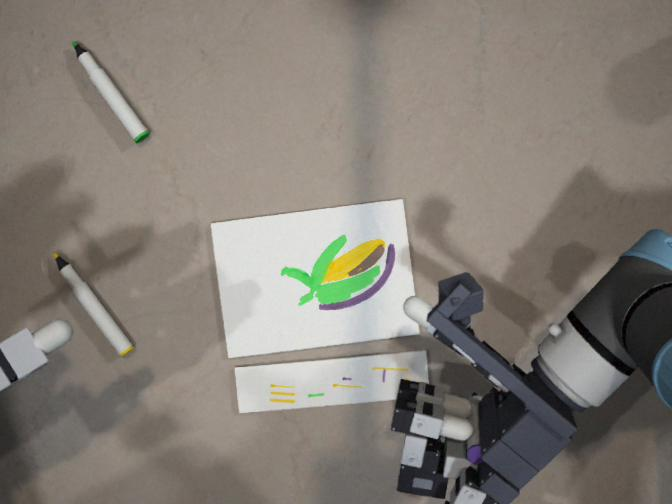

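Scaled by 3.360.

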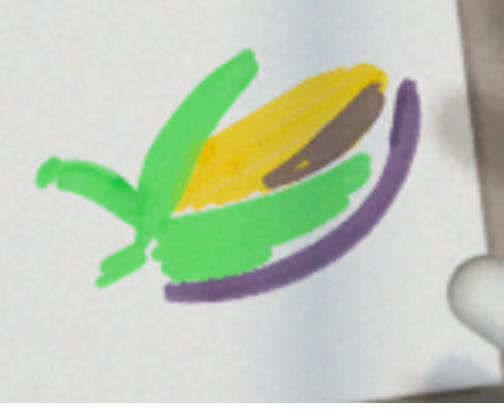

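Call:
move:
  target:
    - [0,0,0,0,0,0,-0.07,0,-0.91,-0.74,-0.07,0,-0.91,-0.74,1,0,0.72,0.7,-0.64,0.678,0.25,0.1,0.7,-0.9, -0.03884,0.33973,-0.00134,0,0,0,-0.07,0,-0.91,-0.74,-0.07,0,-0.91,-0.74,1,0,0.72,0.7,-0.64,0.678,0.25,0.1,0.7,-0.9]
    - [0,0,0,0,0,0,-0.07,0,-0.91,-0.74,-0.07,0,-0.91,-0.74,1,0,0.72,0.7,-0.64,0.678,0.25,0.1,0.7,-0.9, -0.05172,0.33973,0.00211,0,0,0,-0.07,0,-0.91,-0.74,-0.07,0,-0.91,-0.74,1,0,0.72,0.7,-0.64,0.678,0.25,0.1,0.7,-0.9]
    - [0,0,0,0,0,0,-0.07,0,-0.91,-0.74,-0.07,0,-0.91,-0.74,1,0,0.72,0.7,-0.64,0.678,0.25,0.1,0.7,-0.9, -0.05242,0.33319,-0.00052,0,0,0,-0.07,0,-0.91,-0.74,-0.07,0,-0.91,-0.74,1,0,0.72,0.7,-0.64,0.678,0.25,0.1,0.7,-0.9]
    - [0,0,0,0,0,0,-0.07,0,-0.91,-0.74,-0.07,0,-0.91,-0.74,1,0,0.72,0.7,-0.64,0.678,0.25,0.1,0.7,-0.9, -0.05412,0.33594,-0.00684,0,0,0,-0.07,0,-0.91,-0.74,-0.07,0,-0.91,-0.74,1,0,0.72,0.7,-0.64,0.678,0.25,0.1,0.7,-0.9]
    - [0,0,0,0,0,0,-0.07,0,-0.91,-0.74,-0.07,0,-0.91,-0.74,1,0,0.72,0.7,-0.64,0.678,0.25,0.1,0.7,-0.9, -0.05482,0.3294,-0.00947,0,0,0,-0.07,0,-0.91,-0.74,-0.07,0,-0.91,-0.74,1,0,0.72,0.7,-0.64,0.678,0.25,0.1,0.7,-0.9]
    - [0,0,0,0,0,0,-0.07,0,-0.91,-0.74,-0.07,0,-0.91,-0.74,1,0,0.72,0.7,-0.64,0.678,0.25,0.1,0.7,-0.9, -0.05652,0.33215,-0.01579,0,0,0,-0.07,0,-0.91,-0.74,-0.07,0,-0.91,-0.74,1,0,0.72,0.7,-0.64,0.678,0.25,0.1,0.7,-0.9]
    - [0,0,0,0,0,0,-0.07,0,-0.91,-0.74,-0.07,0,-0.91,-0.74,1,0,0.72,0.7,-0.64,0.678,0.25,0.1,0.7,-0.9, -0.05722,0.32561,-0.01842,0,0,0,-0.07,0,-0.91,-0.74,-0.07,0,-0.91,-0.74,1,0,0.72,0.7,-0.64,0.678,0.25,0.1,0.7,-0.9]
    - [0,0,0,0,0,0,-0.07,0,-0.91,-0.74,-0.07,0,-0.91,-0.74,1,0,0.72,0.7,-0.64,0.678,0.25,0.1,0.7,-0.9, -0.05891,0.32835,-0.02474,0,0,0,-0.07,0,-0.91,-0.74,-0.07,0,-0.91,-0.74,1,0,0.72,0.7,-0.64,0.678,0.25,0.1,0.7,-0.9]
    - [0,0,0,0,0,0,-0.07,0,-0.91,-0.74,-0.07,0,-0.91,-0.74,1,0,0.72,0.7,-0.64,0.678,0.25,0.1,0.7,-0.9, -0.05961,0.32182,-0.02737,0,0,0,-0.07,0,-0.91,-0.74,-0.07,0,-0.91,-0.74,1,0,0.72,0.7,-0.64,0.678,0.25,0.1,0.7,-0.9]
    - [0,0,0,0,0,0,-0.07,0,-0.91,-0.74,-0.07,0,-0.91,-0.74,1,0,0.72,0.7,-0.64,0.678,0.25,0.1,0.7,-0.9, -0.06131,0.32456,-0.03369,0,0,0,-0.07,0,-0.91,-0.74,-0.07,0,-0.91,-0.74,1,0,0.72,0.7,-0.64,0.678,0.25,0.1,0.7,-0.9]
    - [0,0,0,0,0,0,-0.07,0,-0.91,-0.74,-0.07,0,-0.91,-0.74,1,0,0.72,0.7,-0.64,0.678,0.25,0.1,0.7,-0.9, -0.06201,0.31803,-0.03632,0,0,0,-0.07,0,-0.91,-0.74,-0.07,0,-0.91,-0.74,1,0,0.72,0.7,-0.64,0.678,0.25,0.1,0.7,-0.9]
    - [0,0,0,0,0,0,-0.07,0,-0.91,-0.74,-0.07,0,-0.91,-0.74,1,0,0.72,0.7,-0.64,0.678,0.25,0.1,0.7,-0.9, -0.06371,0.32077,-0.04263,0,0,0,-0.07,0,-0.91,-0.74,-0.07,0,-0.91,-0.74,1,0,0.72,0.7,-0.64,0.678,0.25,0.1,0.7,-0.9]
    - [0,0,0,0,0,0,-0.07,0,-0.91,-0.74,-0.07,0,-0.91,-0.74,1,0,0.72,0.7,-0.64,0.678,0.25,0.1,0.7,-0.9, -0.06441,0.31423,-0.04527,0,0,0,-0.07,0,-0.91,-0.74,-0.07,0,-0.91,-0.74,1,0,0.72,0.7,-0.64,0.678,0.25,0.1,0.7,-0.9]
    - [0,0,0,0,0,0,-0.07,0,-0.91,-0.74,-0.07,0,-0.91,-0.74,1,0,0.72,0.7,-0.64,0.678,0.25,0.1,0.7,-0.9, -0.06611,0.31698,-0.05158,0,0,0,-0.07,0,-0.91,-0.74,-0.07,0,-0.91,-0.74,1,0,0.72,0.7,-0.64,0.678,0.25,0.1,0.7,-0.9]
    - [0,0,0,0,0,0,-0.07,0,-0.91,-0.74,-0.07,0,-0.91,-0.74,1,0,0.72,0.7,-0.64,0.678,0.25,0.1,0.7,-0.9, -0.06681,0.31044,-0.05422,0,0,0,-0.07,0,-0.91,-0.74,-0.07,0,-0.91,-0.74,1,0,0.72,0.7,-0.64,0.678,0.25,0.1,0.7,-0.9]
  speed: [0.15,0.02,0.018,0.018,0.018,0.018,0.018,0.018,0.018,0.018,0.018,0.018,0.018,0.018,0.018]
  blend: [0.002,0.0005,0.0005,0.0005,0.0005,0.0005,0.0005,0.0005,0.0005,0.0005,0.0005,0.0005,0.0005,0.0005,0]

Call:
move:
  target:
    - [0,0,0,0,0,0,-0.07,0,-0.91,-0.74,-0.07,0,-0.91,-0.74,1,0,0.72,0.7,-0.64,0.678,0.25,0.1,0.7,-0.9, 0.01288,0,-0.00345,0,0,0,-0.07,0,-0.91,-0.74,-0.07,0,-0.91,-0.74,1,0,0.72,0.7,-0.64,0.678,0.25,0.1,0.7,-0.9]
    - [0,0,0,0,0,0,-0.07,0,-0.91,-0.74,-0.07,0,-0.91,-0.74,1,0,0.72,0.7,-0.64,0.678,0.25,0.1,0.7,-0.9, 0.06681,-0.31044,0.05422,0,0,0,-0.07,0,-0.91,-0.74,-0.07,0,-0.91,-0.74,1,0,0.72,0.7,-0.64,0.678,0.25,0.1,0.7,-0.9]
  speed: [0.06,0.2]
  blend: [0.003,0]
  cameras: ["cam_above"]

Call:
zoom_image:
  camera: "cam_above"
  region: [290, 230, 400, 300]

Scene clock: 3358.23 s.
left_arm: end_effector_position=(+0.5001, -0.1002, +0.3203) hand_goal=(-0.070, +0.000, -0.910, -0.740, -0.070, +0.000, -0.910, -0.740, +1.000, +0.000, +0.720, +0.700, -0.640, +0.678, +0.250, +0.100) hand_measured=(-0.046, -0.002, -0.784, -0.640, -0.044, +0.000, -0.786, -0.640, +1.000, -0.002, +0.720, +0.702, -0.642, +0.676, +0.248, +0.098) hand_current_ma=(+56, -2, +447, +333, +58, +0, +442, +334, +0, -1, +0, +2, -3, -3, -3, -3) hand_state=(blocked, goal, blocked, blocked, blocked, goal, blocked, blocked, goal, goal, goal, goal, goal, goal, goal, goal) hand_current_limit=0.70 hand_speed=-0.90 end_effector_quat_wxyz=(+0.670, +0.672, +0.223, +0.223) | right_arm: end_effector_position=(+0.5598, +0.4983, +0.0430) hand_goal=(-0.070, +0.000, -0.910, -0.740, -0.070, +0.000, -0.910, -0.740, +1.000, +0.000, +0.720, +0.700, -0.640, +0.678, +0.250, +0.100) hand_measured=(-0.030, +0.008, -0.784, -0.664, -0.034, +0.010, -0.780, -0.668, +1.000, +0.002, +0.720, +0.698, -0.634, +0.676, +0.248, +0.098) hand_current_ma=(+180, +30, +468, +348, +161, +34, +468, +324, -1, +5, -2, -9, +27, -11, -11, -10) hand_state=(blocked, goal, blocked, blocked, blocked, goal, blocked, blocked, goal, goal, goal, goal, goal, goal, goal, goal) hand_current_limit=0.70 hand_speed=-0.90 end_effector_quat_wxyz=(-0.572, +0.273, +0.745, +0.208)
Joint positions: left_arm=[3.732 -2.15 -2.335 1.303 0.052 0.04] | right_arm=[0.231 -0.638 1.173 -0.957 -0.685 -1.234]
Joint torques (N m): left_arm=[8.65 34.99 0.66 -1.23 -0.58 1.32] | right_arm=[-10.6 -63.24 -13.76 -2.59 -1.89 -1.39]
Wrist force (N, zeroed by zero_wrist_force): left_arm=[0.4 1.2 -0.6] | right_arm=[0.1 0.2 0.0]
Wrist torque (N m, zeroed by zero_wrist_force): left_arm=[0.23 -0.14 0.37] | right_arm=[0.01 -0.01 0.01]
Wrist force, peak (N, zeroed by zero_wrist_force): left_arm=[0.4 1.5 -0.7] | right_arm=[0.0 -1.1 0.6]
Hand target: left_arm +0.5001, -0.1002, +0.3203; +0.670, +0.672, +0.223, +0.223 | right_arm +0.5598, +0.4982, +0.0430; -0.572, +0.273, +0.745, +0.208
Off the commanded pose: left_arm 0.000 m, 0 deg | right_arm 0.000 m, 0 deg.
move: done

Scene clock: 3359.90 s.
left_arm: end_effector_position=(+0.5001, -0.1002, +0.3203) hand_goal=(-0.070, +0.000, -0.910, -0.740, -0.070, +0.000, -0.910, -0.740, +1.000, +0.000, +0.720, +0.700, -0.640, +0.678, +0.250, +0.100) hand_measured=(-0.046, -0.002, -0.784, -0.640, -0.044, +0.000, -0.786, -0.640, +1.000, -0.002, +0.720, +0.702, -0.642, +0.676, +0.248, +0.098) hand_current_ma=(+56, -2, +447, +333, +58, +0, +442, +334, +0, -1, +0, +2, -3, -3, -3, -3) hand_state=(blocked, goal, blocked, blocked, blocked, goal, blocked, blocked, goal, goal, goal, goal, goal, goal, goal, goal) hand_current_limit=0.70 hand_speed=-0.90 end_effector_quat_wxyz=(+0.670, +0.672, +0.223, +0.223) | right_arm: end_effector_position=(+0.4079, +0.3828, +0.0736) hand_goal=(-0.070, +0.000, -0.910, -0.740, -0.070, +0.000, -0.910, -0.740, +1.000, +0.000, +0.720, +0.700, -0.640, +0.678, +0.250, +0.100) hand_measured=(-0.030, +0.008, -0.784, -0.664, -0.034, +0.010, -0.780, -0.668, +1.000, +0.002, +0.720, +0.698, -0.634, +0.676, +0.248, +0.098) hand_current_ma=(+180, +30, +468, +348, +161, +34, +467, +324, -1, +5, -2, -9, +27, -11, -11, -10) hand_state=(blocked, goal, blocked, blocked, blocked, goal, blocked, blocked, goal, goal, goal, goal, goal, goal, goal, goal) hand_current_limit=0.70 hand_speed=-0.90 end_effector_quat_wxyz=(-0.572, +0.273, +0.745, +0.208)
Joint positions: left_arm=[3.732 -2.15 -2.335 1.303 0.052 0.04] | right_arm=[0.087 -1.028 1.815 -1.151 -0.819 -1.315]
Joint torques (N m): left_arm=[9.8 33.9 1.46 -1.1 -0.68 1.27] | right_arm=[-11.01 -44.94 -9.28 -2.41 -2.08 -1.47]
Wrist force (N, zeroed by zero_wrist_force): left_arm=[0.3 1.3 -0.6] | right_arm=[-0.2 -0.2 0.8]
Wrist torque (N m, zeroed by zero_wrist_force): left_arm=[0.25 -0.14 0.36] | right_arm=[-0.09 0.01 0.00]
Wrist force, peak (N, zeroed by zero_wrist_force): left_arm=[0.1 1.4 -0.6] | right_arm=[0.0 -1.3 0.6]
Hand target: left_arm +0.5001, -0.1002, +0.3203; +0.670, +0.672, +0.223, +0.223 | right_arm +0.4078, +0.3827, +0.0736; -0.572, +0.273, +0.745, +0.208
Off the commanded pose: left_arm 0.000 m, 0 deg | right_arm 0.000 m, 0 deg.
move: done
Images, in order (width x height): cam_above 672x504.

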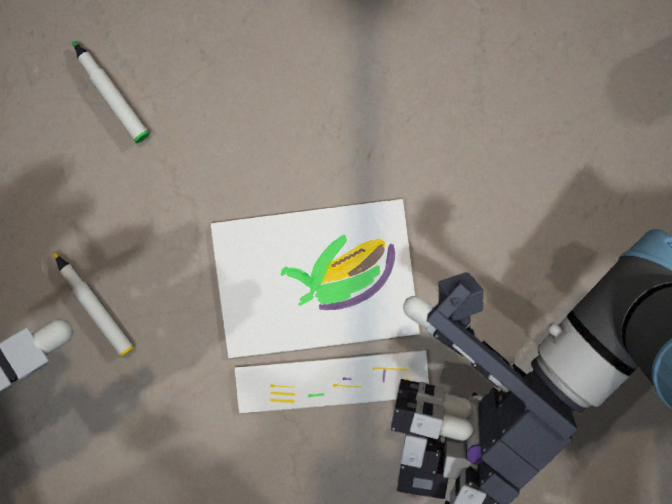

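Scaled by 4.582.

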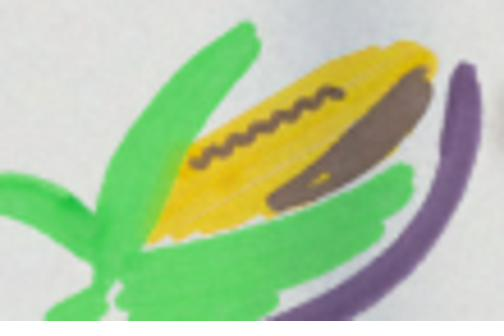

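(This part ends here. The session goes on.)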